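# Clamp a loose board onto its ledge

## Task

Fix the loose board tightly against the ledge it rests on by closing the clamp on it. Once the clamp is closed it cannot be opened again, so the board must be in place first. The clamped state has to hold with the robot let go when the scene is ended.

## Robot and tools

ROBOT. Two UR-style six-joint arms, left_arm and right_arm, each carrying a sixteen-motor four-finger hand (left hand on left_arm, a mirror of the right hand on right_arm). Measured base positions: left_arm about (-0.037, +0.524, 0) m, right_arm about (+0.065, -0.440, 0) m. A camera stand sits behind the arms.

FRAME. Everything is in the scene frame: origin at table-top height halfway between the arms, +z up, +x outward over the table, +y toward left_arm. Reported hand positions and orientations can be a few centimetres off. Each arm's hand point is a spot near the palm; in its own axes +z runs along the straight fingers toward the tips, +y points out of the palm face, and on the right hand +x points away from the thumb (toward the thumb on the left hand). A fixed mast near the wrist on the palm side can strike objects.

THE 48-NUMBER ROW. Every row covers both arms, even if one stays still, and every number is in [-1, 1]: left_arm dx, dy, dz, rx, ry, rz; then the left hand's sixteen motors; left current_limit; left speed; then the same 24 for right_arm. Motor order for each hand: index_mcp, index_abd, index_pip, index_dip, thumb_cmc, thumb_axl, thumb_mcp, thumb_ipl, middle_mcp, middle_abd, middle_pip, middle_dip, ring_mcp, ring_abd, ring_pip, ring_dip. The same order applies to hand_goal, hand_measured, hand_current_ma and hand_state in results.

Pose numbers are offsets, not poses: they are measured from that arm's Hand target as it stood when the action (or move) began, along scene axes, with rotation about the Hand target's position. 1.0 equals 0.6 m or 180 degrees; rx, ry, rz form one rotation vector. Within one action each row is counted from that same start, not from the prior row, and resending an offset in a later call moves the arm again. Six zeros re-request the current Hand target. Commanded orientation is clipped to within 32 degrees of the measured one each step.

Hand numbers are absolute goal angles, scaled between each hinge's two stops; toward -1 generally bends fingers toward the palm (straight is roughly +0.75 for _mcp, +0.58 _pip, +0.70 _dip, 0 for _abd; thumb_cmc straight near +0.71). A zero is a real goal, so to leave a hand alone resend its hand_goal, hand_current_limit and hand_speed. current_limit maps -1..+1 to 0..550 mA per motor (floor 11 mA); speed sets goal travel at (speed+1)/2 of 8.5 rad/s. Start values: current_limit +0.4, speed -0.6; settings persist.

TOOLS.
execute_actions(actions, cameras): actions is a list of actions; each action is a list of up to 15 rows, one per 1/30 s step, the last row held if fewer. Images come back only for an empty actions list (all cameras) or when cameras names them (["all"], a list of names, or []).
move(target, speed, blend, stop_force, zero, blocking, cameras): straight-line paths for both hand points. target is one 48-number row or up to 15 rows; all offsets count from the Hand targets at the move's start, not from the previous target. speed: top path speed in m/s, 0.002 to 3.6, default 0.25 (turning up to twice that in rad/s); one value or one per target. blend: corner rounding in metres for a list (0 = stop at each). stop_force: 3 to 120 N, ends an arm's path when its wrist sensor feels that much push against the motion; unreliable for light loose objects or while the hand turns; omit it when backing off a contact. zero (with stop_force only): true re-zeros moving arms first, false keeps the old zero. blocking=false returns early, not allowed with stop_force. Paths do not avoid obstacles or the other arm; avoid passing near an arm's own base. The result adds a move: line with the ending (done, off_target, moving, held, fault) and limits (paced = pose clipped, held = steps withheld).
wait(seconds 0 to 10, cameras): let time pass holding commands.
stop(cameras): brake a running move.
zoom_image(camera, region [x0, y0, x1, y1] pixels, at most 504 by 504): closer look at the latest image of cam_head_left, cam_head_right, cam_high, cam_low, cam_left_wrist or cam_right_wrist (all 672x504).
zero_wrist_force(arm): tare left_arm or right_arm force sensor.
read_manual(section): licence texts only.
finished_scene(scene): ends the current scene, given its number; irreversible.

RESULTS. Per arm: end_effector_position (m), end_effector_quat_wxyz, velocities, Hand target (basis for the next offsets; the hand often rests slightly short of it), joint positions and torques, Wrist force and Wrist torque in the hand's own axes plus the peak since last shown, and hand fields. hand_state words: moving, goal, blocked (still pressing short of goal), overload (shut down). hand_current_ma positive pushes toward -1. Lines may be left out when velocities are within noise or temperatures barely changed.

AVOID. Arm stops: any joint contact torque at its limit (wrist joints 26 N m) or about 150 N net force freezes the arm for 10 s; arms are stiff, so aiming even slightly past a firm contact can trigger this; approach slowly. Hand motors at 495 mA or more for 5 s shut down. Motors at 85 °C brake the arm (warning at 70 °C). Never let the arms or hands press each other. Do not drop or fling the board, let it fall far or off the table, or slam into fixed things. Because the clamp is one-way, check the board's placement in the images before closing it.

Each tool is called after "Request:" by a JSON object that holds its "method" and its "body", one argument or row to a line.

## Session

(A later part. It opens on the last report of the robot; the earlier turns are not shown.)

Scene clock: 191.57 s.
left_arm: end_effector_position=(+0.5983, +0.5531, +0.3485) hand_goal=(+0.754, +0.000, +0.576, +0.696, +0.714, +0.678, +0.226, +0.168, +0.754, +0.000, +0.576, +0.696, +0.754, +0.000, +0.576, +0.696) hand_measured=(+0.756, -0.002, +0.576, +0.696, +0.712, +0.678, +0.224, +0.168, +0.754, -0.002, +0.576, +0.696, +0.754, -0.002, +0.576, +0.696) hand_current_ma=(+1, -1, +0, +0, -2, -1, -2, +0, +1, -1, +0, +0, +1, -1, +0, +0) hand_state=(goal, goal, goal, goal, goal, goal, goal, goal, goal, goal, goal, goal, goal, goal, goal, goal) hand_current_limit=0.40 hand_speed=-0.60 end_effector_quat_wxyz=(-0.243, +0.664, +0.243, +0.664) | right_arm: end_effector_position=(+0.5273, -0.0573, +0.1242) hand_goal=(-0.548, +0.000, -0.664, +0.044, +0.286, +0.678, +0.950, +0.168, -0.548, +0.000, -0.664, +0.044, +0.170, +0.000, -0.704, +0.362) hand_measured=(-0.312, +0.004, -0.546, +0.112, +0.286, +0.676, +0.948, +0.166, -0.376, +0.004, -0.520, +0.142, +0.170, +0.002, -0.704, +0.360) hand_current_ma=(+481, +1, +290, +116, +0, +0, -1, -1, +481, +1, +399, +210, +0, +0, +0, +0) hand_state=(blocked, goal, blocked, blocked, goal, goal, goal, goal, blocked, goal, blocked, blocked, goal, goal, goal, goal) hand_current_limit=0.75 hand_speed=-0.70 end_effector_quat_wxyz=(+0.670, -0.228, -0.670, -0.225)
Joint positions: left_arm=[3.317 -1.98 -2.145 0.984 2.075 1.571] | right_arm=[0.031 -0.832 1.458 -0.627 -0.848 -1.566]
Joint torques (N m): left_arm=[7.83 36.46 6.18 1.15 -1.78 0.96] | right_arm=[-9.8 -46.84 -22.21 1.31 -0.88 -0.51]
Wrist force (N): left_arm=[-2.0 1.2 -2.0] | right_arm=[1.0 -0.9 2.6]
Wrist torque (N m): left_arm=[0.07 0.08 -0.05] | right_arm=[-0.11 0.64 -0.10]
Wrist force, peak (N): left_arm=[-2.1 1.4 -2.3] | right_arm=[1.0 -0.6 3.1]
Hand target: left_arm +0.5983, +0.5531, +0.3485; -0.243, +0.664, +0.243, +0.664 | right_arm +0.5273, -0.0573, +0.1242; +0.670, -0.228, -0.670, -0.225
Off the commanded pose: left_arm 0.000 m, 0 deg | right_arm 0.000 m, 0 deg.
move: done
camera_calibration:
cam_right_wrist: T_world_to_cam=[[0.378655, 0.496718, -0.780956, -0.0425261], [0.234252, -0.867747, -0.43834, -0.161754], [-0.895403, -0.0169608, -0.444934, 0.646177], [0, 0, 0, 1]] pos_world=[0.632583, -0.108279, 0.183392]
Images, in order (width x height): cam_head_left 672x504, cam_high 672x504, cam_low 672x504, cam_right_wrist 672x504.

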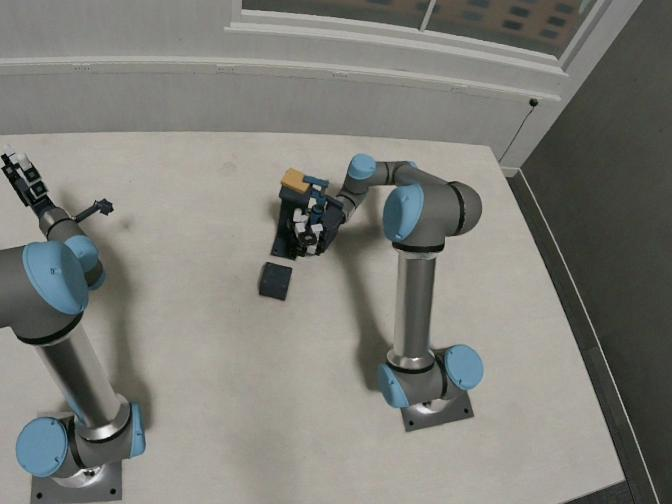

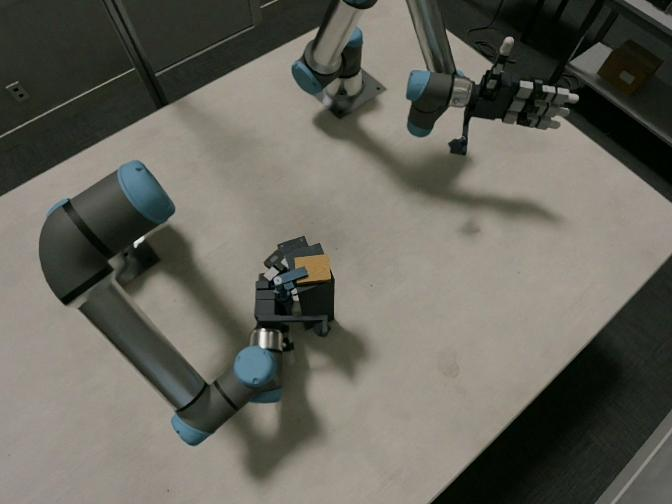

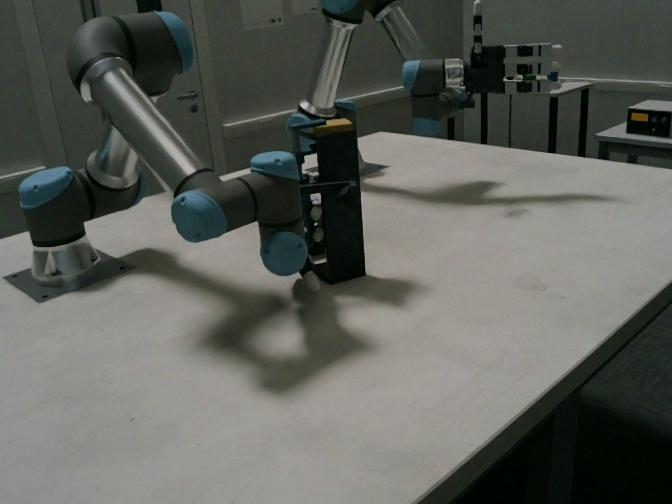

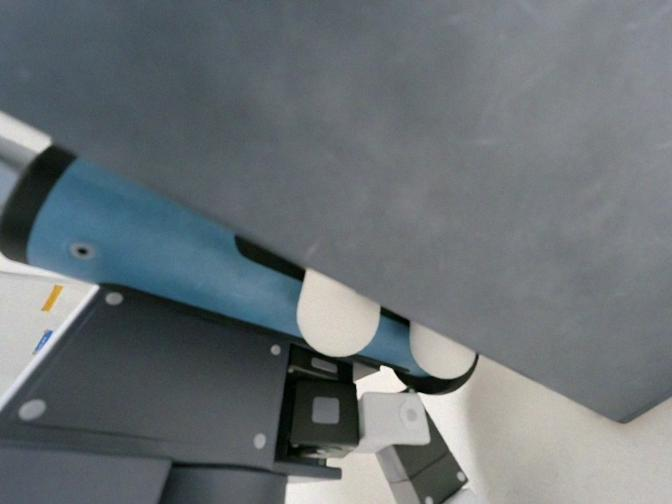

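Request:
{"method": "move", "body": {
  "target": [
    [0,0,0,0,0,0,0.754,0,0.576,0.696,0.714,0.678,0.226,0.168,0.754,0,0.576,0.696,0.754,0,0.576,0.696,0.4,-0.6,0,0,0,0,0,0,-0.548,0,-0.664,0.043,0.286,0.678,0.95,0.168,-0.548,0,-0.664,0.043,-0.2,0,-0.95,0.15,0.75,-0.7],
    [0,0,0,0,0,0,0.754,0,0.576,0.696,0.714,0.678,0.226,0.168,0.754,0,0.576,0.696,0.754,0,0.576,0.696,0.4,-0.6,0,0,0,0,0,0,-0.548,0,-0.664,0.043,0.286,0.678,0.95,0.168,-0.548,0,-0.664,0.043,0.17,0,-0.704,0.362,0.75,-0.7],
    [0,0,0,0,0,0,0.754,0,0.576,0.696,0.714,0.678,0.226,0.168,0.754,0,0.576,0.696,0.754,0,0.576,0.696,0.4,-0.6,0,0,0,0,0,0,-0.548,0,-0.664,0.043,0.286,0.678,0.95,0.168,-0.548,0,-0.664,0.043,-0.2,0,-0.95,0.15,0.75,-0.7],
    [0,0,0,0,0,0,0.754,0,0.576,0.696,0.714,0.678,0.226,0.168,0.754,0,0.576,0.696,0.754,0,0.576,0.696,0.4,-0.6,0,0,0,0,0,0,-0.548,0,-0.664,0.043,0.286,0.678,0.95,0.168,-0.548,0,-0.664,0.043,0.17,0,-0.704,0.362,0.75,-0.7],
    [0,0,0,0,0,0,0.754,0,0.576,0.696,0.714,0.678,0.226,0.168,0.754,0,0.576,0.696,0.754,0,0.576,0.696,0.4,-0.6,0,0,0,0,0,0,-0.548,0,-0.664,0.043,0.286,0.678,0.95,0.168,-0.548,0,-0.664,0.043,-0.2,0,-0.95,0.15,0.75,-0.7],
    [0,0,0,0,0,0,0.754,0,0.576,0.696,0.714,0.678,0.226,0.168,0.754,0,0.576,0.696,0.754,0,0.576,0.696,0.4,-0.6,0,0,0,0,0,0,-0.548,0,-0.664,0.043,0.286,0.678,0.95,0.168,-0.548,0,-0.664,0.043,0.17,0,-0.704,0.362,0.75,-0.7],
    [0,0,0,0,0,0,0.754,0,0.576,0.696,0.714,0.678,0.226,0.168,0.754,0,0.576,0.696,0.754,0,0.576,0.696,0.4,-0.6,0,0,0,0,0,0,-0.548,0,-0.664,0.043,0.286,0.678,0.95,0.168,-0.548,0,-0.664,0.043,-0.2,0,-0.95,0.15,0.75,-0.7],
    [0,0,0,0,0,0,0.754,0,0.576,0.696,0.714,0.678,0.226,0.168,0.754,0,0.576,0.696,0.754,0,0.576,0.696,0.4,-0.6,0,0,0,0,0,0,-0.548,0,-0.664,0.043,0.286,0.678,0.95,0.168,-0.548,0,-0.664,0.043,0.17,0,-0.704,0.362,0.75,-0.7]
  ],
  "speed": 0.05,
  "cameras": ["cam_low"]
}}

Request:
{"method": "zoom_image", "body": {
  "camera": "cam_low",
  "region": [280, 100, 350, 170]
}}

Request:
{"method": "move", "body": {
  "target": [
    [0,0,0,0,0,0,0.754,0,0.576,0.696,0.714,0.678,0.226,0.168,0.754,0,0.576,0.696,0.754,0,0.576,0.696,0.4,-0.6,0,0,0,0,0,0,-0.548,0,-0.664,0.043,0.286,0.678,0.95,0.168,-0.548,0,-0.664,0.043,-0.2,0,-0.95,0.15,0.75,-0.7],
    [0,0,0,0,0,0,0.754,0,0.576,0.696,0.714,0.678,0.226,0.168,0.754,0,0.576,0.696,0.754,0,0.576,0.696,0.4,-0.6,0,0,0,0,0,0,-0.548,0,-0.664,0.043,0.286,0.678,0.95,0.168,-0.548,0,-0.664,0.043,0.17,0,-0.704,0.362,0.75,-0.7],
    [0,0,0,0,0,0,0.754,0,0.576,0.696,0.714,0.678,0.226,0.168,0.754,0,0.576,0.696,0.754,0,0.576,0.696,0.4,-0.6,0,0,0,0,0,0,-0.548,0,-0.664,0.043,0.286,0.678,0.95,0.168,-0.548,0,-0.664,0.043,-0.2,0,-0.95,0.15,0.75,-0.7],
    [0,0,0,0,0,0,0.754,0,0.576,0.696,0.714,0.678,0.226,0.168,0.754,0,0.576,0.696,0.754,0,0.576,0.696,0.4,-0.6,0,0,0,0,0,0,-0.548,0,-0.664,0.043,0.286,0.678,0.95,0.168,-0.548,0,-0.664,0.043,0.17,0,-0.704,0.362,0.75,-0.7],
    [0,0,0,0,0,0,0.754,0,0.576,0.696,0.714,0.678,0.226,0.168,0.754,0,0.576,0.696,0.754,0,0.576,0.696,0.4,-0.6,0,0,0,0,0,0,-0.548,0,-0.664,0.043,0.286,0.678,0.95,0.168,-0.548,0,-0.664,0.043,-0.2,0,-0.95,0.15,0.75,-0.7],
    [0,0,0,0,0,0,0.754,0,0.576,0.696,0.714,0.678,0.226,0.168,0.754,0,0.576,0.696,0.754,0,0.576,0.696,0.4,-0.6,0,0,0,0,0,0,-0.548,0,-0.664,0.043,0.286,0.678,0.95,0.168,-0.548,0,-0.664,0.043,0.17,0,-0.704,0.362,0.75,-0.7],
    [0,0,0,0,0,0,0.754,0,0.576,0.696,0.714,0.678,0.226,0.168,0.754,0,0.576,0.696,0.754,0,0.576,0.696,0.4,-0.6,0,0,0,0,0,0,-0.548,0,-0.664,0.043,0.286,0.678,0.95,0.168,-0.548,0,-0.664,0.043,-0.2,0,-0.95,0.15,0.75,-0.7],
    [0,0,0,0,0,0,0.754,0,0.576,0.696,0.714,0.678,0.226,0.168,0.754,0,0.576,0.696,0.754,0,0.576,0.696,0.4,-0.6,0,0,0,0,0,0,-0.548,0,-0.664,0.043,0.286,0.678,0.95,0.168,-0.548,0,-0.664,0.043,0.17,0,-0.704,0.362,0.75,-0.7]
  ],
  "speed": 0.05,
  "cameras": ["cam_low","cam_right_wrist","cam_head_left"]
}}

Request:
{"method": "zoom_image", "body": {
  "camera": "cam_low",
  "region": [280, 100, 350, 170]
}}

Request:
{"method": "zoom_image", "body": {
  "camera": "cam_head_left",
  "region": [290, 180, 340, 230]
}}

Scene clock: 198.07 s.
left_arm: end_effector_position=(+0.5983, +0.5531, +0.3485) hand_goal=(+0.754, +0.000, +0.576, +0.696, +0.714, +0.678, +0.226, +0.168, +0.754, +0.000, +0.576, +0.696, +0.754, +0.000, +0.576, +0.696) hand_measured=(+0.756, -0.002, +0.576, +0.696, +0.712, +0.678, +0.224, +0.168, +0.754, -0.002, +0.576, +0.696, +0.754, -0.002, +0.576, +0.696) hand_current_ma=(+1, -1, +0, +0, -2, -1, -2, +0, +1, -1, +0, +0, +1, -1, +0, +0) hand_state=(goal, goal, goal, goal, goal, goal, goal, goal, goal, goal, goal, goal, goal, goal, goal, goal) hand_current_limit=0.40 hand_speed=-0.60 end_effector_quat_wxyz=(-0.243, +0.664, +0.243, +0.664) | right_arm: end_effector_position=(+0.5273, -0.0573, +0.1242) hand_goal=(-0.548, +0.000, -0.664, +0.044, +0.286, +0.678, +0.950, +0.168, -0.548, +0.000, -0.664, +0.044, +0.170, +0.000, -0.704, +0.362) hand_measured=(-0.312, +0.004, -0.546, +0.112, +0.286, +0.676, +0.948, +0.166, -0.376, +0.004, -0.520, +0.142, +0.170, +0.002, -0.704, +0.360) hand_current_ma=(+481, +1, +290, +116, +0, +0, -1, -1, +481, +1, +399, +210, +0, +0, +0, +0) hand_state=(blocked, goal, blocked, blocked, goal, goal, goal, goal, blocked, goal, blocked, blocked, goal, goal, goal, goal) hand_current_limit=0.75 hand_speed=-0.70 end_effector_quat_wxyz=(+0.670, -0.228, -0.670, -0.225)
Joint positions: left_arm=[3.317 -1.98 -2.145 0.984 2.075 1.571] | right_arm=[0.031 -0.832 1.458 -0.627 -0.848 -1.566]
Joint torques (N m): left_arm=[8.18 36.34 5.76 1.2 -1.74 0.94] | right_arm=[-10.04 -45.88 -18.65 0.81 -0.76 -0.42]
Wrist force (N): left_arm=[-2.3 1.5 -2.0] | right_arm=[-0.6 -1.1 2.3]
Wrist torque (N m): left_arm=[0.10 0.11 -0.07] | right_arm=[-0.10 0.65 -0.11]
Wrist force, peak (N): left_arm=[-2.3 1.4 -2.1] | right_arm=[0.9 -0.8 3.0]
Hand target: left_arm +0.5983, +0.5531, +0.3485; -0.243, +0.664, +0.243, +0.664 | right_arm +0.5273, -0.0573, +0.1242; +0.670, -0.228, -0.670, -0.225
Off the commanded pose: left_arm 0.000 m, 0 deg | right_arm 0.000 m, 0 deg.
move: done
Images, in order (width x height): cam_low 672x504.

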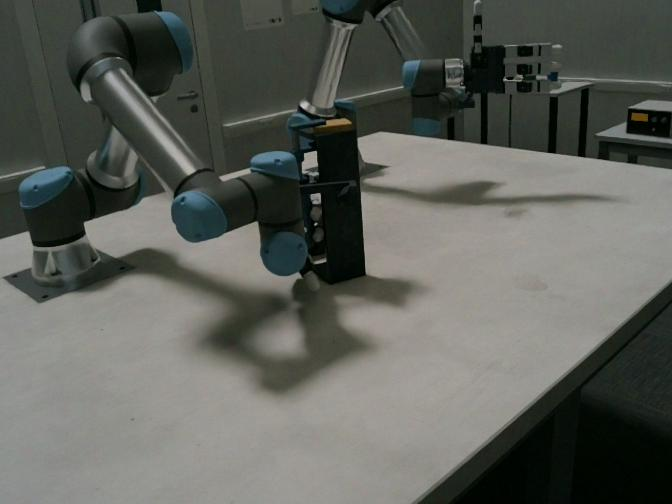

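Scaled by 7.200 from the camera's 672x504 image, which has a finer 960x720 frame.

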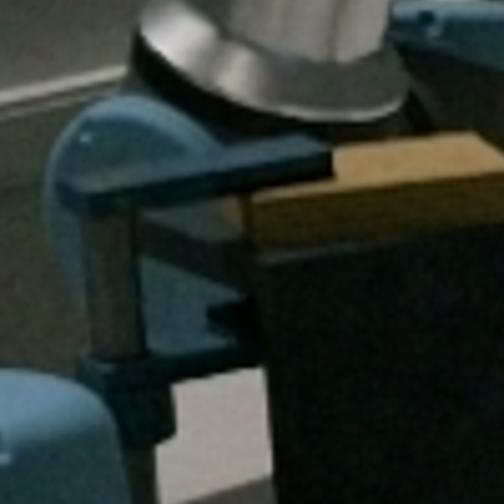

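Scene clock: 202.07 s.
left_arm: end_effector_position=(+0.5983, +0.5531, +0.3485) hand_goal=(+0.754, +0.000, +0.576, +0.696, +0.714, +0.678, +0.226, +0.168, +0.754, +0.000, +0.576, +0.696, +0.754, +0.000, +0.576, +0.696) hand_measured=(+0.756, -0.002, +0.576, +0.696, +0.712, +0.678, +0.224, +0.168, +0.754, -0.002, +0.576, +0.696, +0.754, -0.002, +0.576, +0.696) hand_current_ma=(+1, -1, +0, +0, -2, -1, -2, +0, +1, -1, +0, +0, +1, -1, +0, +0) hand_state=(goal, goal, goal, goal, goal, goal, goal, goal, goal, goal, goal, goal, goal, goal, goal, goal) hand_current_limit=0.40 hand_speed=-0.60 end_effector_quat_wxyz=(-0.243, +0.664, +0.243, +0.664) | right_arm: end_effector_position=(+0.5273, -0.0573, +0.1242) hand_goal=(-0.548, +0.000, -0.664, +0.044, +0.286, +0.678, +0.950, +0.168, -0.548, +0.000, -0.664, +0.044, +0.170, +0.000, -0.704, +0.362) hand_measured=(-0.312, +0.004, -0.546, +0.112, +0.286, +0.676, +0.948, +0.166, -0.376, +0.004, -0.520, +0.142, +0.170, +0.002, -0.704, +0.360) hand_current_ma=(+481, +1, +290, +116, +0, +0, -1, -1, +481, +1, +399, +210, +0, +0, +0, +0) hand_state=(blocked, goal, blocked, blocked, goal, goal, goal, goal, blocked, goal, blocked, blocked, goal, goal, goal, goal) hand_current_limit=0.75 hand_speed=-0.70 end_effector_quat_wxyz=(+0.670, -0.228, -0.670, -0.225)
Joint positions: left_arm=[3.317 -1.98 -2.145 0.984 2.075 1.571] | right_arm=[0.031 -0.832 1.458 -0.627 -0.848 -1.566]
Joint torques (N m): left_arm=[7.79 36.41 5.98 1.29 -1.74 0.93] | right_arm=[-9.09 -43.9 -18.94 0.79 -0.83 -0.54]
Wrist force (N): left_arm=[-2.1 1.3 -1.9] | right_arm=[-0.3 -1.0 2.5]
Wrist torque (N m): left_arm=[0.08 0.08 -0.05] | right_arm=[-0.10 0.64 -0.10]
Wrist force, peak (N): left_arm=[-2.3 1.7 -1.9] | right_arm=[0.9 -0.6 3.0]
Hand target: left_arm +0.5983, +0.5531, +0.3485; -0.243, +0.664, +0.243, +0.664 | right_arm +0.5273, -0.0573, +0.1242; +0.670, -0.228, -0.670, -0.225
Off the commanded pose: left_arm 0.000 m, 0 deg | right_arm 0.000 m, 0 deg.
move: done
camera_calibration:
cam_right_wrist: T_world_to_cam=[[0.378647, 0.496749, -0.78094, -0.0425202], [0.234266, -0.867728, -0.438369, -0.161756], [-0.895403, -0.0169604, -0.444934, 0.646177], [0, 0, 0, 1]] pos_world=[0.632583, -0.108279, 0.183392]
Images, in order (width x height): cam_head_left 672x504, cam_low 672x504, cam_right_wrist 672x504.

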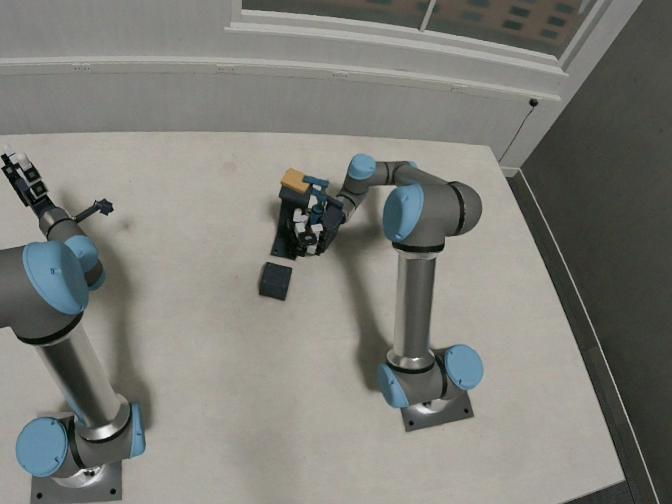

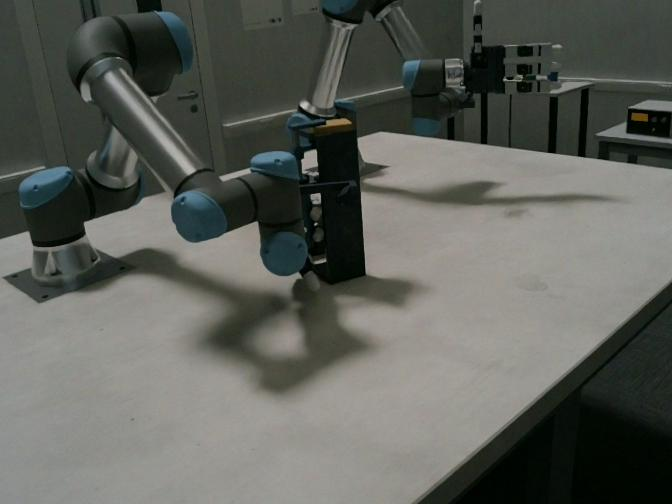

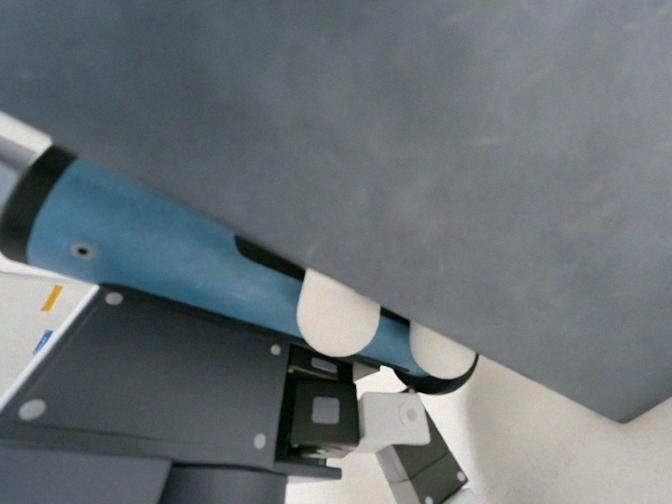

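Scaled by 7.200 from the camera's 672x504 image, which has a finer 960x720 frame.

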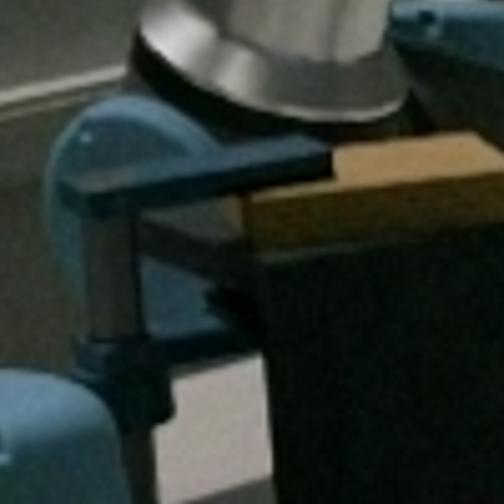

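Scaled by 10.080 from the camera's 672x504 image, which has a finer 960x720 frame.

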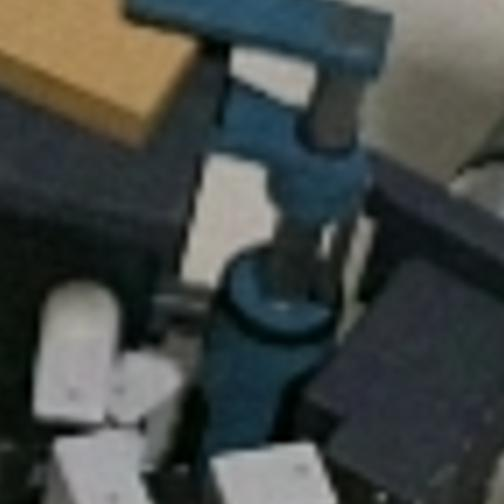

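Request:
{"method": "move", "body": {
  "target": [
    [0,0,0,0,0,0,0.754,0,0.576,0.696,0.714,0.678,0.226,0.168,0.754,0,0.576,0.696,0.754,0,0.576,0.696,0.4,-0.6,0,0,0,0,0,0,-0.548,0,-0.664,0.043,0.286,0.678,0.95,0.168,-0.548,0,-0.664,0.043,-0.2,0,-0.95,0.15,0.75,-0.7],
    [0,0,0,0,0,0,0.754,0,0.576,0.696,0.714,0.678,0.226,0.168,0.754,0,0.576,0.696,0.754,0,0.576,0.696,0.4,-0.6,0,0,0,0,0,0,-0.548,0,-0.664,0.043,0.286,0.678,0.95,0.168,-0.548,0,-0.664,0.043,0.17,0,-0.704,0.362,0.75,-0.7],
    [0,0,0,0,0,0,0.754,0,0.576,0.696,0.714,0.678,0.226,0.168,0.754,0,0.576,0.696,0.754,0,0.576,0.696,0.4,-0.6,0,0,0,0,0,0,-0.548,0,-0.664,0.043,0.286,0.678,0.95,0.168,-0.548,0,-0.664,0.043,-0.2,0,-0.95,0.15,0.75,-0.7],
    [0,0,0,0,0,0,0.754,0,0.576,0.696,0.714,0.678,0.226,0.168,0.754,0,0.576,0.696,0.754,0,0.576,0.696,0.4,-0.6,0,0,0,0,0,0,-0.548,0,-0.664,0.043,0.286,0.678,0.95,0.168,-0.548,0,-0.664,0.043,0.17,0,-0.704,0.362,0.75,-0.7]
  ],
  "speed": 0.05,
  "cameras": ["cam_low","cam_high","cam_right_wrist"]
}}

Request:
{"method": "zoom_image", "body": {
  "camera": "cam_low",
  "region": [280, 100, 350, 170]
}}

Scene clock: 206.00 s.
left_arm: end_effector_position=(+0.5983, +0.5531, +0.3485) hand_goal=(+0.754, +0.000, +0.576, +0.696, +0.714, +0.678, +0.226, +0.168, +0.754, +0.000, +0.576, +0.696, +0.754, +0.000, +0.576, +0.696) hand_measured=(+0.756, -0.002, +0.576, +0.696, +0.712, +0.678, +0.224, +0.168, +0.754, -0.002, +0.576, +0.696, +0.754, -0.002, +0.576, +0.696) hand_current_ma=(+1, -1, +0, +0, -2, -1, -2, +0, +1, -1, +0, +0, +1, -1, +0, +0) hand_state=(goal, goal, goal, goal, goal, goal, goal, goal, goal, goal, goal, goal, goal, goal, goal, goal) hand_current_limit=0.40 hand_speed=-0.60 end_effector_quat_wxyz=(-0.243, +0.664, +0.243, +0.664) | right_arm: end_effector_position=(+0.5273, -0.0573, +0.1242) hand_goal=(-0.548, +0.000, -0.664, +0.044, +0.286, +0.678, +0.950, +0.168, -0.548, +0.000, -0.664, +0.044, +0.170, +0.000, -0.704, +0.362) hand_measured=(-0.312, +0.004, -0.546, +0.112, +0.286, +0.676, +0.948, +0.166, -0.376, +0.004, -0.520, +0.142, +0.168, -0.002, -0.702, +0.360) hand_current_ma=(+481, +1, +290, +116, +0, +0, -1, -1, +481, +1, +399, +210, +0, +0, +0, +0) hand_state=(blocked, goal, blocked, blocked, goal, goal, goal, goal, blocked, goal, blocked, blocked, goal, goal, goal, goal) hand_current_limit=0.75 hand_speed=-0.70 end_effector_quat_wxyz=(+0.670, -0.228, -0.670, -0.225)
Joint positions: left_arm=[3.317 -1.98 -2.145 0.984 2.075 1.571] | right_arm=[0.031 -0.832 1.458 -0.627 -0.848 -1.566]
Joint torques (N m): left_arm=[7.46 36.59 5.82 1.33 -1.78 0.82] | right_arm=[-8.23 -42.62 -16.83 3.52 -0.63 -0.41]
Wrist force (N): left_arm=[-2.4 1.4 -1.8] | right_arm=[-10.4 -6.3 -0.9]
Wrist torque (N m): left_arm=[0.08 0.12 -0.08] | right_arm=[-0.32 1.27 -0.74]
Wrist force, peak (N): left_arm=[-2.3 1.7 -2.0] | right_arm=[-11.9 -4.4 -0.3]
Hand target: left_arm +0.5983, +0.5531, +0.3485; -0.243, +0.664, +0.243, +0.664 | right_arm +0.5273, -0.0573, +0.1242; +0.670, -0.228, -0.670, -0.225
Off the commanded pose: left_arm 0.000 m, 0 deg | right_arm 0.000 m, 0 deg.
move: done
camera_calibration:
cam_right_wrist: T_world_to_cam=[[0.378655, 0.496718, -0.780956, -0.0425261], [0.234252, -0.867747, -0.43834, -0.161754], [-0.895403, -0.0169608, -0.444934, 0.646177], [0, 0, 0, 1]] pos_world=[0.632583, -0.108279, 0.183392]
Images, in order (width x height): cam_high 672x504, cam_low 672x504, cam_right_wrist 672x504.

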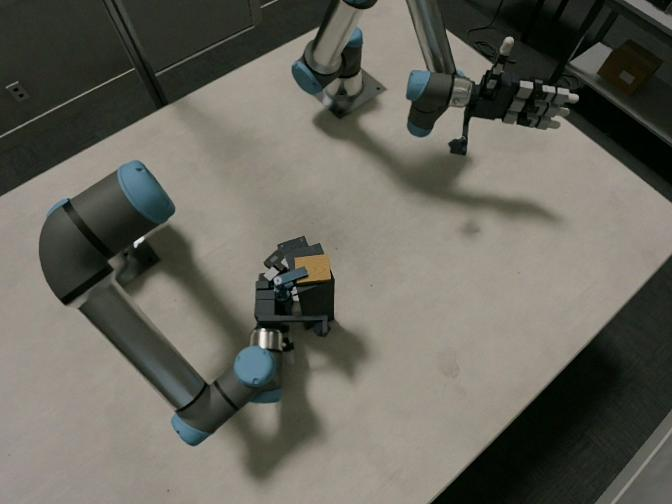

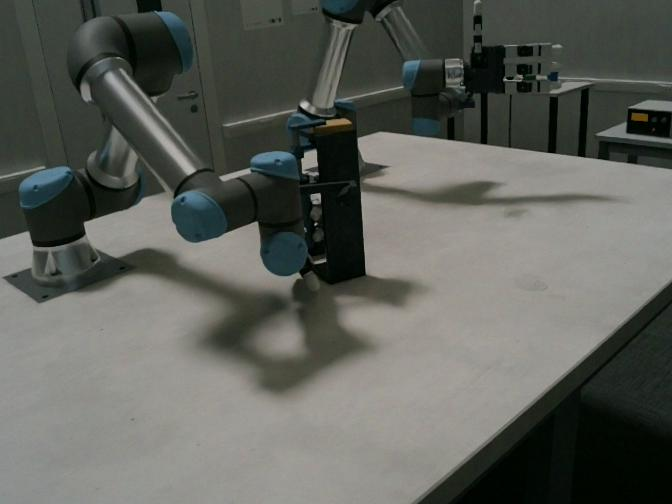

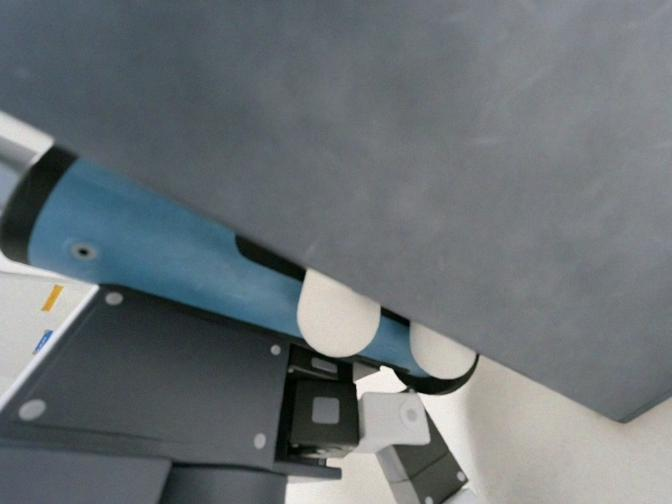

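Scaled by 7.200 from the camera's 672x504 image, which has a finer 960x720 frame.

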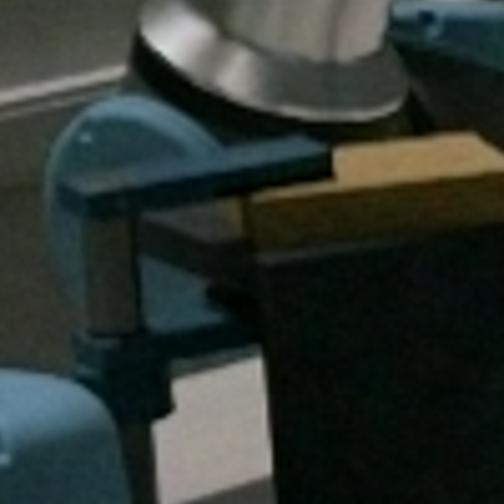

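Request:
{"method": "move", "body": {
  "target": [
    [0,0,0,0,0,0,0.754,0,0.576,0.696,0.714,0.678,0.226,0.168,0.754,0,0.576,0.696,0.754,0,0.576,0.696,0.4,-0.6,0,0,0,0,0,0,-0.548,0,-0.664,0.043,0.286,0.678,0.95,0.168,-0.548,0,-0.664,0.043,-0.2,0,-0.95,0.15,0.75,-0.7]
  ],
  "speed": 0.05,
  "cameras": ["cam_low"]
}}

Request:
{"method": "zoom_image", "body": {
  "camera": "cam_low",
  "region": [280, 100, 350, 170]
}}

Request:
{"method": "move", "body": {
  "target": [
    [0,0,0,0,0,0,0.754,0,0.576,0.696,0.714,0.678,0.226,0.168,0.754,0,0.576,0.696,0.754,0,0.576,0.696,0.4,-0.6,0,0,0,0,0,0,-0.548,0,-0.664,0.043,0.286,0.678,0.95,0.168,-0.548,0,-0.664,0.043,0.17,0,-0.704,0.362,0.75,-0.7]
  ],
  "speed": 0.05,
  "cameras": ["cam_low"]
}}

Request:
{"method": "zoom_image", "body": {
  "camera": "cam_low",
  "region": [280, 100, 350, 170]
}}

Scene clock: 207.07 s.
left_arm: end_effector_position=(+0.5983, +0.5531, +0.3485) hand_goal=(+0.754, +0.000, +0.576, +0.696, +0.714, +0.678, +0.226, +0.168, +0.754, +0.000, +0.576, +0.696, +0.754, +0.000, +0.576, +0.696) hand_measured=(+0.756, -0.002, +0.576, +0.696, +0.712, +0.678, +0.224, +0.168, +0.754, -0.002, +0.576, +0.696, +0.754, -0.002, +0.576, +0.696) hand_current_ma=(+1, -1, +0, +0, -2, -1, -2, +0, +1, -1, +0, +0, +1, -1, +0, +0) hand_state=(goal, goal, goal, goal, goal, goal, goal, goal, goal, goal, goal, goal, goal, goal, goal, goal) hand_current_limit=0.40 hand_speed=-0.60 end_effector_quat_wxyz=(-0.243, +0.664, +0.243, +0.664) | right_arm: end_effector_position=(+0.5273, -0.0573, +0.1242) hand_goal=(-0.548, +0.000, -0.664, +0.044, +0.286, +0.678, +0.950, +0.168, -0.548, +0.000, -0.664, +0.044, -0.200, +0.000, -0.950, +0.150) hand_measured=(-0.312, +0.004, -0.546, +0.112, +0.286, +0.676, +0.948, +0.166, -0.376, +0.004, -0.520, +0.142, +0.132, -0.002, -0.726, +0.262) hand_current_ma=(+481, +1, +290, +116, +0, +0, -1, -1, +481, +1, +399, +210, +481, +0, +481, +269) hand_state=(blocked, goal, blocked, blocked, goal, goal, goal, goal, blocked, goal, blocked, blocked, blocked, goal, blocked, blocked) hand_current_limit=0.75 hand_speed=-0.70 end_effector_quat_wxyz=(+0.670, -0.228, -0.670, -0.225)
Joint positions: left_arm=[3.317 -1.98 -2.145 0.984 2.075 1.571] | right_arm=[0.031 -0.832 1.458 -0.627 -0.848 -1.566]
Joint torques (N m): left_arm=[7.78 36.26 6.51 1.52 -1.68 0.86] | right_arm=[-10 -41.09 -15.94 3.05 -0.62 -0.59]
Wrist force (N): left_arm=[-2.1 1.5 -2.0] | right_arm=[-11.5 -4.1 -0.4]
Wrist torque (N m): left_arm=[0.10 0.08 -0.05] | right_arm=[-0.23 1.20 -0.35]
Wrist force, peak (N): left_arm=[-2.4 1.4 -1.8] | right_arm=[-12.3 -4.4 -0.9]
Hand target: left_arm +0.5983, +0.5531, +0.3485; -0.243, +0.664, +0.243, +0.664 | right_arm +0.5273, -0.0573, +0.1242; +0.670, -0.228, -0.670, -0.225
Off the commanded pose: left_arm 0.000 m, 0 deg | right_arm 0.000 m, 0 deg.
move: done
Images, in order (width x height): cam_low 672x504.

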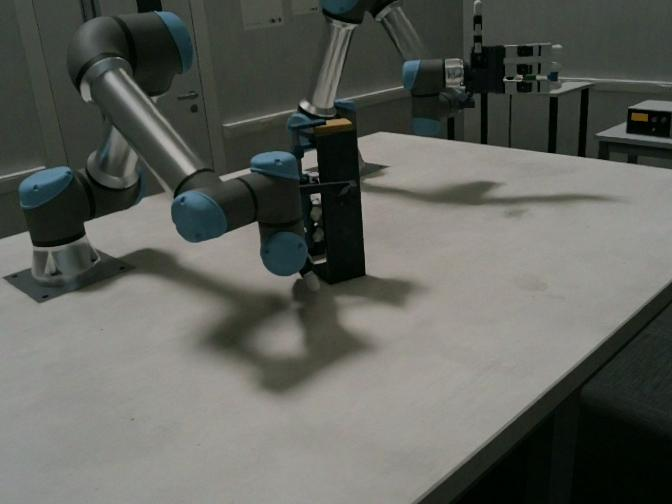

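Scaled by 7.200 from the camera's 672x504 image, which has a finer 960x720 frame.

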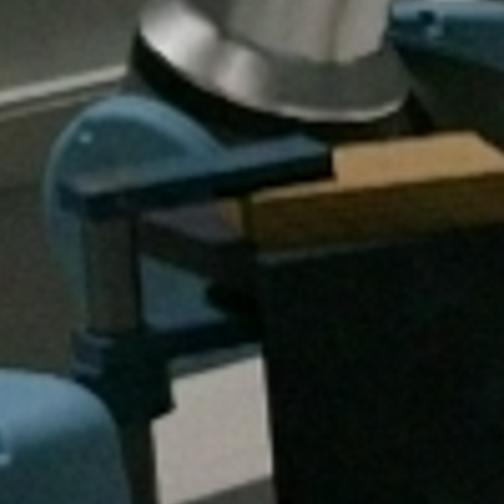

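Scene clock: 207.57 s.
left_arm: end_effector_position=(+0.5983, +0.5531, +0.3485) hand_goal=(+0.754, +0.000, +0.576, +0.696, +0.714, +0.678, +0.226, +0.168, +0.754, +0.000, +0.576, +0.696, +0.754, +0.000, +0.576, +0.696) hand_measured=(+0.756, -0.002, +0.576, +0.696, +0.712, +0.678, +0.224, +0.168, +0.754, -0.002, +0.576, +0.696, +0.754, -0.002, +0.576, +0.696) hand_current_ma=(+1, -1, +0, +0, -2, -1, -2, +0, +1, -1, +0, +0, +1, -1, +0, +0) hand_state=(goal, goal, goal, goal, goal, goal, goal, goal, goal, goal, goal, goal, goal, goal, goal, goal) hand_current_limit=0.40 hand_speed=-0.60 end_effector_quat_wxyz=(-0.243, +0.664, +0.243, +0.664) | right_arm: end_effector_position=(+0.5273, -0.0573, +0.1242) hand_goal=(-0.548, +0.000, -0.664, +0.044, +0.286, +0.678, +0.950, +0.168, -0.548, +0.000, -0.664, +0.044, +0.170, +0.000, -0.704, +0.362) hand_measured=(-0.312, +0.004, -0.546, +0.112, +0.286, +0.676, +0.948, +0.166, -0.376, +0.004, -0.520, +0.142, +0.168, -0.002, -0.702, +0.360) hand_current_ma=(+481, +1, +290, +116, +0, +0, -1, -1, +481, +1, +399, +210, +0, +0, +0, +0) hand_state=(blocked, goal, blocked, blocked, goal, goal, goal, goal, blocked, goal, blocked, blocked, goal, goal, goal, goal) hand_current_limit=0.75 hand_speed=-0.70 end_effector_quat_wxyz=(+0.670, -0.228, -0.670, -0.225)
Joint positions: left_arm=[3.317 -1.98 -2.145 0.984 2.075 1.571] | right_arm=[0.031 -0.832 1.458 -0.627 -0.848 -1.566]
Joint torques (N m): left_arm=[7.45 36.17 5.64 1.36 -1.74 0.78] | right_arm=[-9.41 -40.97 -16.2 2.62 -0.99 -0.62]
Wrist force (N): left_arm=[-1.9 1.2 -2.0] | right_arm=[-10.8 -6.9 -1.3]
Wrist torque (N m): left_arm=[0.06 0.06 -0.04] | right_arm=[-0.35 1.31 -0.79]
Wrist force, peak (N): left_arm=[-2.3 1.6 -1.9] | right_arm=[-11.0 -6.7 -1.1]
Hand target: left_arm +0.5983, +0.5531, +0.3485; -0.243, +0.664, +0.243, +0.664 | right_arm +0.5273, -0.0573, +0.1242; +0.670, -0.228, -0.670, -0.225
Off the commanded pose: left_arm 0.000 m, 0 deg | right_arm 0.000 m, 0 deg.
move: done
Images, in order (width x height): cam_low 672x504.

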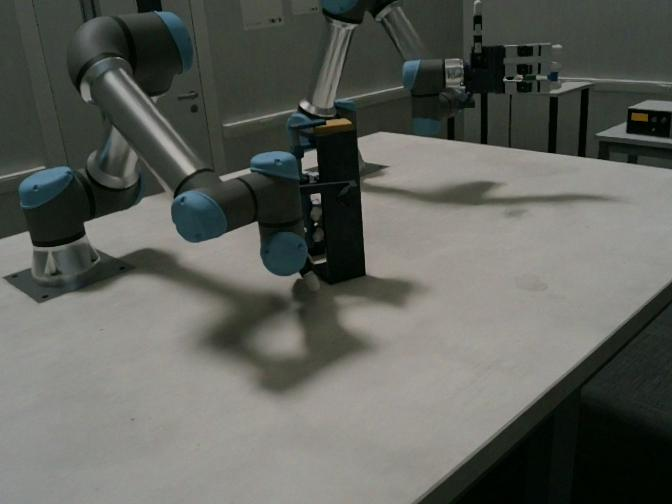

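Scaled by 7.200 from the camera's 672x504 image, which has a finer 960x720 frame.

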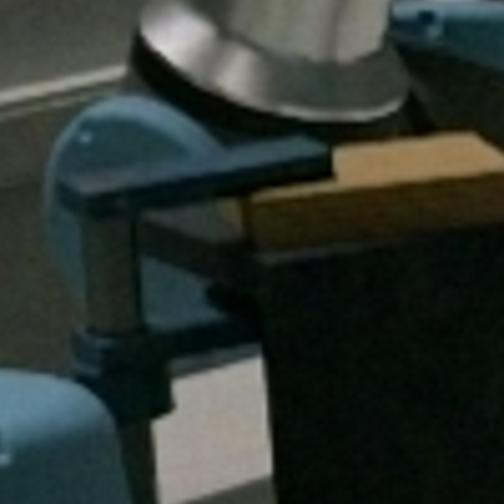

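Request:
{"method": "move", "body": {
  "target": [
    [0,0,0,0,0,0,0.754,0,0.576,0.696,0.714,0.678,0.226,0.168,0.754,0,0.576,0.696,0.754,0,0.576,0.696,0.4,-0.6,0,0,-0.00083,0,0,0,-0.548,0,-0.664,0.043,0.286,0.678,0.95,0.168,-0.548,0,-0.664,0.043,0.17,0,-0.704,0.362,0.75,-0.7]
  ],
  "speed": 0.01
}}

Request:
{"method": "move", "body": {
  "target": [
    [0,0,0,0,0,0,0.754,0,0.576,0.696,0.714,0.678,0.226,0.168,0.754,0,0.576,0.696,0.754,0,0.576,0.696,0.4,-0.6,0,0,0,0,0,0,-0.548,0,-0.664,0.043,0.286,0.678,0.95,0.168,-0.548,0,-0.664,0.043,-0.2,0,-0.95,0.15,0.75,-0.7]
  ],
  "speed": 0.05
}}

Request:
{"method": "move", "body": {
  "target": [
    [0,0,0,0,0,0,0.754,0,0.576,0.696,0.714,0.678,0.226,0.168,0.754,0,0.576,0.696,0.754,0,0.576,0.696,0.4,-0.6,0,0,0,0,0,0,-0.548,0,-0.664,0.043,0.286,0.678,0.95,0.168,-0.548,0,-0.664,0.043,0.17,0,-0.704,0.362,0.75,-0.7]
  ],
  "speed": 0.05,
  "cameras": ["cam_low"]
}}

Request:
{"method": "zoom_image", "body": {
  "camera": "cam_low",
  "region": [280, 100, 350, 170]
}}

Scene clock: 209.57 s.
left_arm: end_effector_position=(+0.5983, +0.5531, +0.3485) hand_goal=(+0.754, +0.000, +0.576, +0.696, +0.714, +0.678, +0.226, +0.168, +0.754, +0.000, +0.576, +0.696, +0.754, +0.000, +0.576, +0.696) hand_measured=(+0.756, -0.002, +0.576, +0.696, +0.712, +0.678, +0.224, +0.168, +0.754, -0.002, +0.576, +0.696, +0.754, -0.002, +0.576, +0.696) hand_current_ma=(+1, -1, +0, +0, -2, -1, -2, +0, +1, -1, +0, +0, +1, -1, +0, +0) hand_state=(goal, goal, goal, goal, goal, goal, goal, goal, goal, goal, goal, goal, goal, goal, goal, goal) hand_current_limit=0.40 hand_speed=-0.60 end_effector_quat_wxyz=(-0.243, +0.664, +0.243, +0.664) | right_arm: end_effector_position=(+0.5273, -0.0573, +0.1237) hand_goal=(-0.548, +0.000, -0.664, +0.044, +0.286, +0.678, +0.950, +0.168, -0.548, +0.000, -0.664, +0.044, +0.170, +0.000, -0.704, +0.362) hand_measured=(-0.312, +0.004, -0.546, +0.112, +0.286, +0.676, +0.948, +0.166, -0.376, +0.004, -0.520, +0.142, +0.168, -0.002, -0.702, +0.360) hand_current_ma=(+481, +1, +290, +116, +0, +0, -1, -1, +481, +1, +399, +210, +0, +0, +0, +0) hand_state=(blocked, goal, blocked, blocked, goal, goal, goal, goal, blocked, goal, blocked, blocked, goal, goal, goal, goal) hand_current_limit=0.75 hand_speed=-0.70 end_effector_quat_wxyz=(+0.670, -0.228, -0.670, -0.225)
Joint positions: left_arm=[3.317 -1.98 -2.145 0.984 2.075 1.571] | right_arm=[0.031 -0.832 1.458 -0.627 -0.848 -1.566]
Joint torques (N m): left_arm=[7.66 36.76 6.66 1.39 -1.79 0.87] | right_arm=[-9.37 -33.66 -3.03 0.09 -0.68 -0.77]
Wrist force (N): left_arm=[-1.8 1.4 -1.8] | right_arm=[3.5 -2.4 -0.5]
Wrist torque (N m): left_arm=[0.09 0.06 -0.05] | right_arm=[-0.11 0.55 -0.13]
Wrist force, peak (N): left_arm=[-2.2 1.5 -2.1] | right_arm=[-11.2 -6.7 -1.2]
Hand target: left_arm +0.5983, +0.5531, +0.3485; -0.243, +0.664, +0.243, +0.664 | right_arm +0.5273, -0.0573, +0.1237; +0.670, -0.228, -0.670, -0.225
Off the commanded pose: left_arm 0.000 m, 0 deg | right_arm 0.000 m, 0 deg.
move: done

Scene clock: 210.07 s.
left_arm: end_effector_position=(+0.5983, +0.5531, +0.3485) hand_goal=(+0.754, +0.000, +0.576, +0.696, +0.714, +0.678, +0.226, +0.168, +0.754, +0.000, +0.576, +0.696, +0.754, +0.000, +0.576, +0.696) hand_measured=(+0.756, -0.002, +0.576, +0.696, +0.712, +0.678, +0.224, +0.168, +0.754, -0.002, +0.576, +0.696, +0.754, -0.002, +0.576, +0.696) hand_current_ma=(+1, -1, +0, +0, -2, -1, -2, +0, +1, -1, +0, +0, +1, -1, +0, +0) hand_state=(goal, goal, goal, goal, goal, goal, goal, goal, goal, goal, goal, goal, goal, goal, goal, goal) hand_current_limit=0.40 hand_speed=-0.60 end_effector_quat_wxyz=(-0.243, +0.664, +0.243, +0.664) | right_arm: end_effector_position=(+0.5273, -0.0573, +0.1237) hand_goal=(-0.548, +0.000, -0.664, +0.044, +0.286, +0.678, +0.950, +0.168, -0.548, +0.000, -0.664, +0.044, -0.200, +0.000, -0.950, +0.150) hand_measured=(-0.312, +0.004, -0.546, +0.112, +0.286, +0.676, +0.948, +0.166, -0.376, +0.004, -0.520, +0.142, +0.134, -0.002, -0.726, +0.268) hand_current_ma=(+481, +1, +290, +116, +0, +0, -1, -1, +481, +1, +399, +210, +481, +0, +481, +288) hand_state=(blocked, goal, blocked, blocked, goal, goal, goal, goal, blocked, goal, blocked, blocked, blocked, goal, blocked, blocked) hand_current_limit=0.75 hand_speed=-0.70 end_effector_quat_wxyz=(+0.670, -0.228, -0.670, -0.225)
Joint positions: left_arm=[3.317 -1.98 -2.145 0.984 2.075 1.571] | right_arm=[0.031 -0.832 1.458 -0.628 -0.848 -1.566]
Joint torques (N m): left_arm=[8.04 36.71 6.12 1.36 -1.82 0.82] | right_arm=[-10.47 -36.44 -3.59 0.5 -0.76 -0.63]
Wrist force (N): left_arm=[-2.1 1.3 -2.0] | right_arm=[3.1 -0.4 -0.4]
Wrist torque (N m): left_arm=[0.07 0.09 -0.06] | right_arm=[0.01 0.48 0.23]
Wrist force, peak (N): left_arm=[-2.2 1.5 -1.9] | right_arm=[3.7 -2.1 -0.4]
Hand target: left_arm +0.5983, +0.5531, +0.3485; -0.243, +0.664, +0.243, +0.664 | right_arm +0.5273, -0.0573, +0.1237; +0.670, -0.228, -0.670, -0.225
Off the commanded pose: left_arm 0.000 m, 0 deg | right_arm 0.000 m, 0 deg.
move: done

Scene clock: 210.57 s.
left_arm: end_effector_position=(+0.5983, +0.5531, +0.3485) hand_goal=(+0.754, +0.000, +0.576, +0.696, +0.714, +0.678, +0.226, +0.168, +0.754, +0.000, +0.576, +0.696, +0.754, +0.000, +0.576, +0.696) hand_measured=(+0.756, -0.002, +0.576, +0.696, +0.712, +0.678, +0.224, +0.168, +0.754, -0.002, +0.576, +0.696, +0.754, -0.002, +0.576, +0.696) hand_current_ma=(+1, -1, +0, +0, -2, -1, -2, +0, +1, -1, +0, +0, +1, -1, +0, +0) hand_state=(goal, goal, goal, goal, goal, goal, goal, goal, goal, goal, goal, goal, goal, goal, goal, goal) hand_current_limit=0.40 hand_speed=-0.60 end_effector_quat_wxyz=(-0.243, +0.664, +0.243, +0.664) | right_arm: end_effector_position=(+0.5273, -0.0573, +0.1237) hand_goal=(-0.548, +0.000, -0.664, +0.044, +0.286, +0.678, +0.950, +0.168, -0.548, +0.000, -0.664, +0.044, +0.170, +0.000, -0.704, +0.362) hand_measured=(-0.312, +0.004, -0.546, +0.112, +0.286, +0.676, +0.948, +0.166, -0.376, +0.004, -0.520, +0.142, +0.168, -0.002, -0.702, +0.360) hand_current_ma=(+481, +1, +290, +116, +0, +0, -1, -1, +481, +1, +399, +210, +0, +0, +0, +0) hand_state=(blocked, goal, blocked, blocked, goal, goal, goal, goal, blocked, goal, blocked, blocked, goal, goal, goal, goal) hand_current_limit=0.75 hand_speed=-0.70 end_effector_quat_wxyz=(+0.670, -0.228, -0.670, -0.225)
Joint positions: left_arm=[3.317 -1.98 -2.145 0.984 2.075 1.571] | right_arm=[0.031 -0.832 1.458 -0.628 -0.848 -1.566]
Joint torques (N m): left_arm=[7.67 36.35 6.16 1.52 -1.76 0.84] | right_arm=[-10.01 -36.42 -3.97 0.78 -0.83 -0.58]
Wrist force (N): left_arm=[-2.3 1.3 -1.9] | right_arm=[2.6 -3.5 -1.1]
Wrist torque (N m): left_arm=[0.08 0.11 -0.07] | right_arm=[-0.14 0.56 -0.22]
Wrist force, peak (N): left_arm=[-2.3 1.4 -2.0] | right_arm=[3.8 -3.4 -0.9]
Hand target: left_arm +0.5983, +0.5531, +0.3485; -0.243, +0.664, +0.243, +0.664 | right_arm +0.5273, -0.0573, +0.1237; +0.670, -0.228, -0.670, -0.225
Off the commanded pose: left_arm 0.000 m, 0 deg | right_arm 0.000 m, 0 deg.
move: done
Images, in order (width x height): cam_low 672x504.

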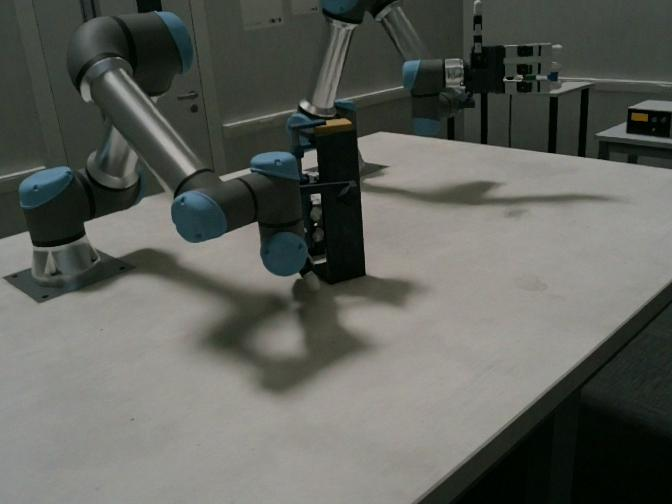

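Scaled by 7.200 from the camera's 672x504 image, which has a finer 960x720 frame.

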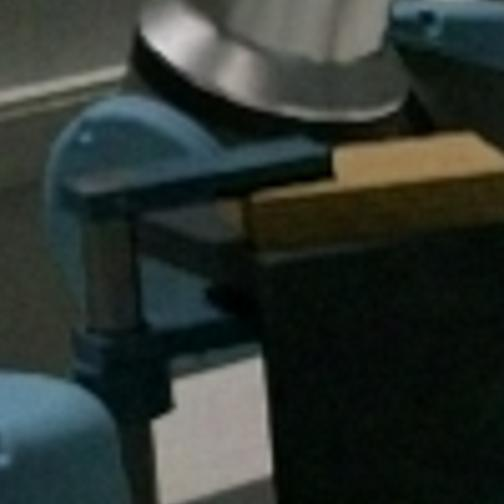

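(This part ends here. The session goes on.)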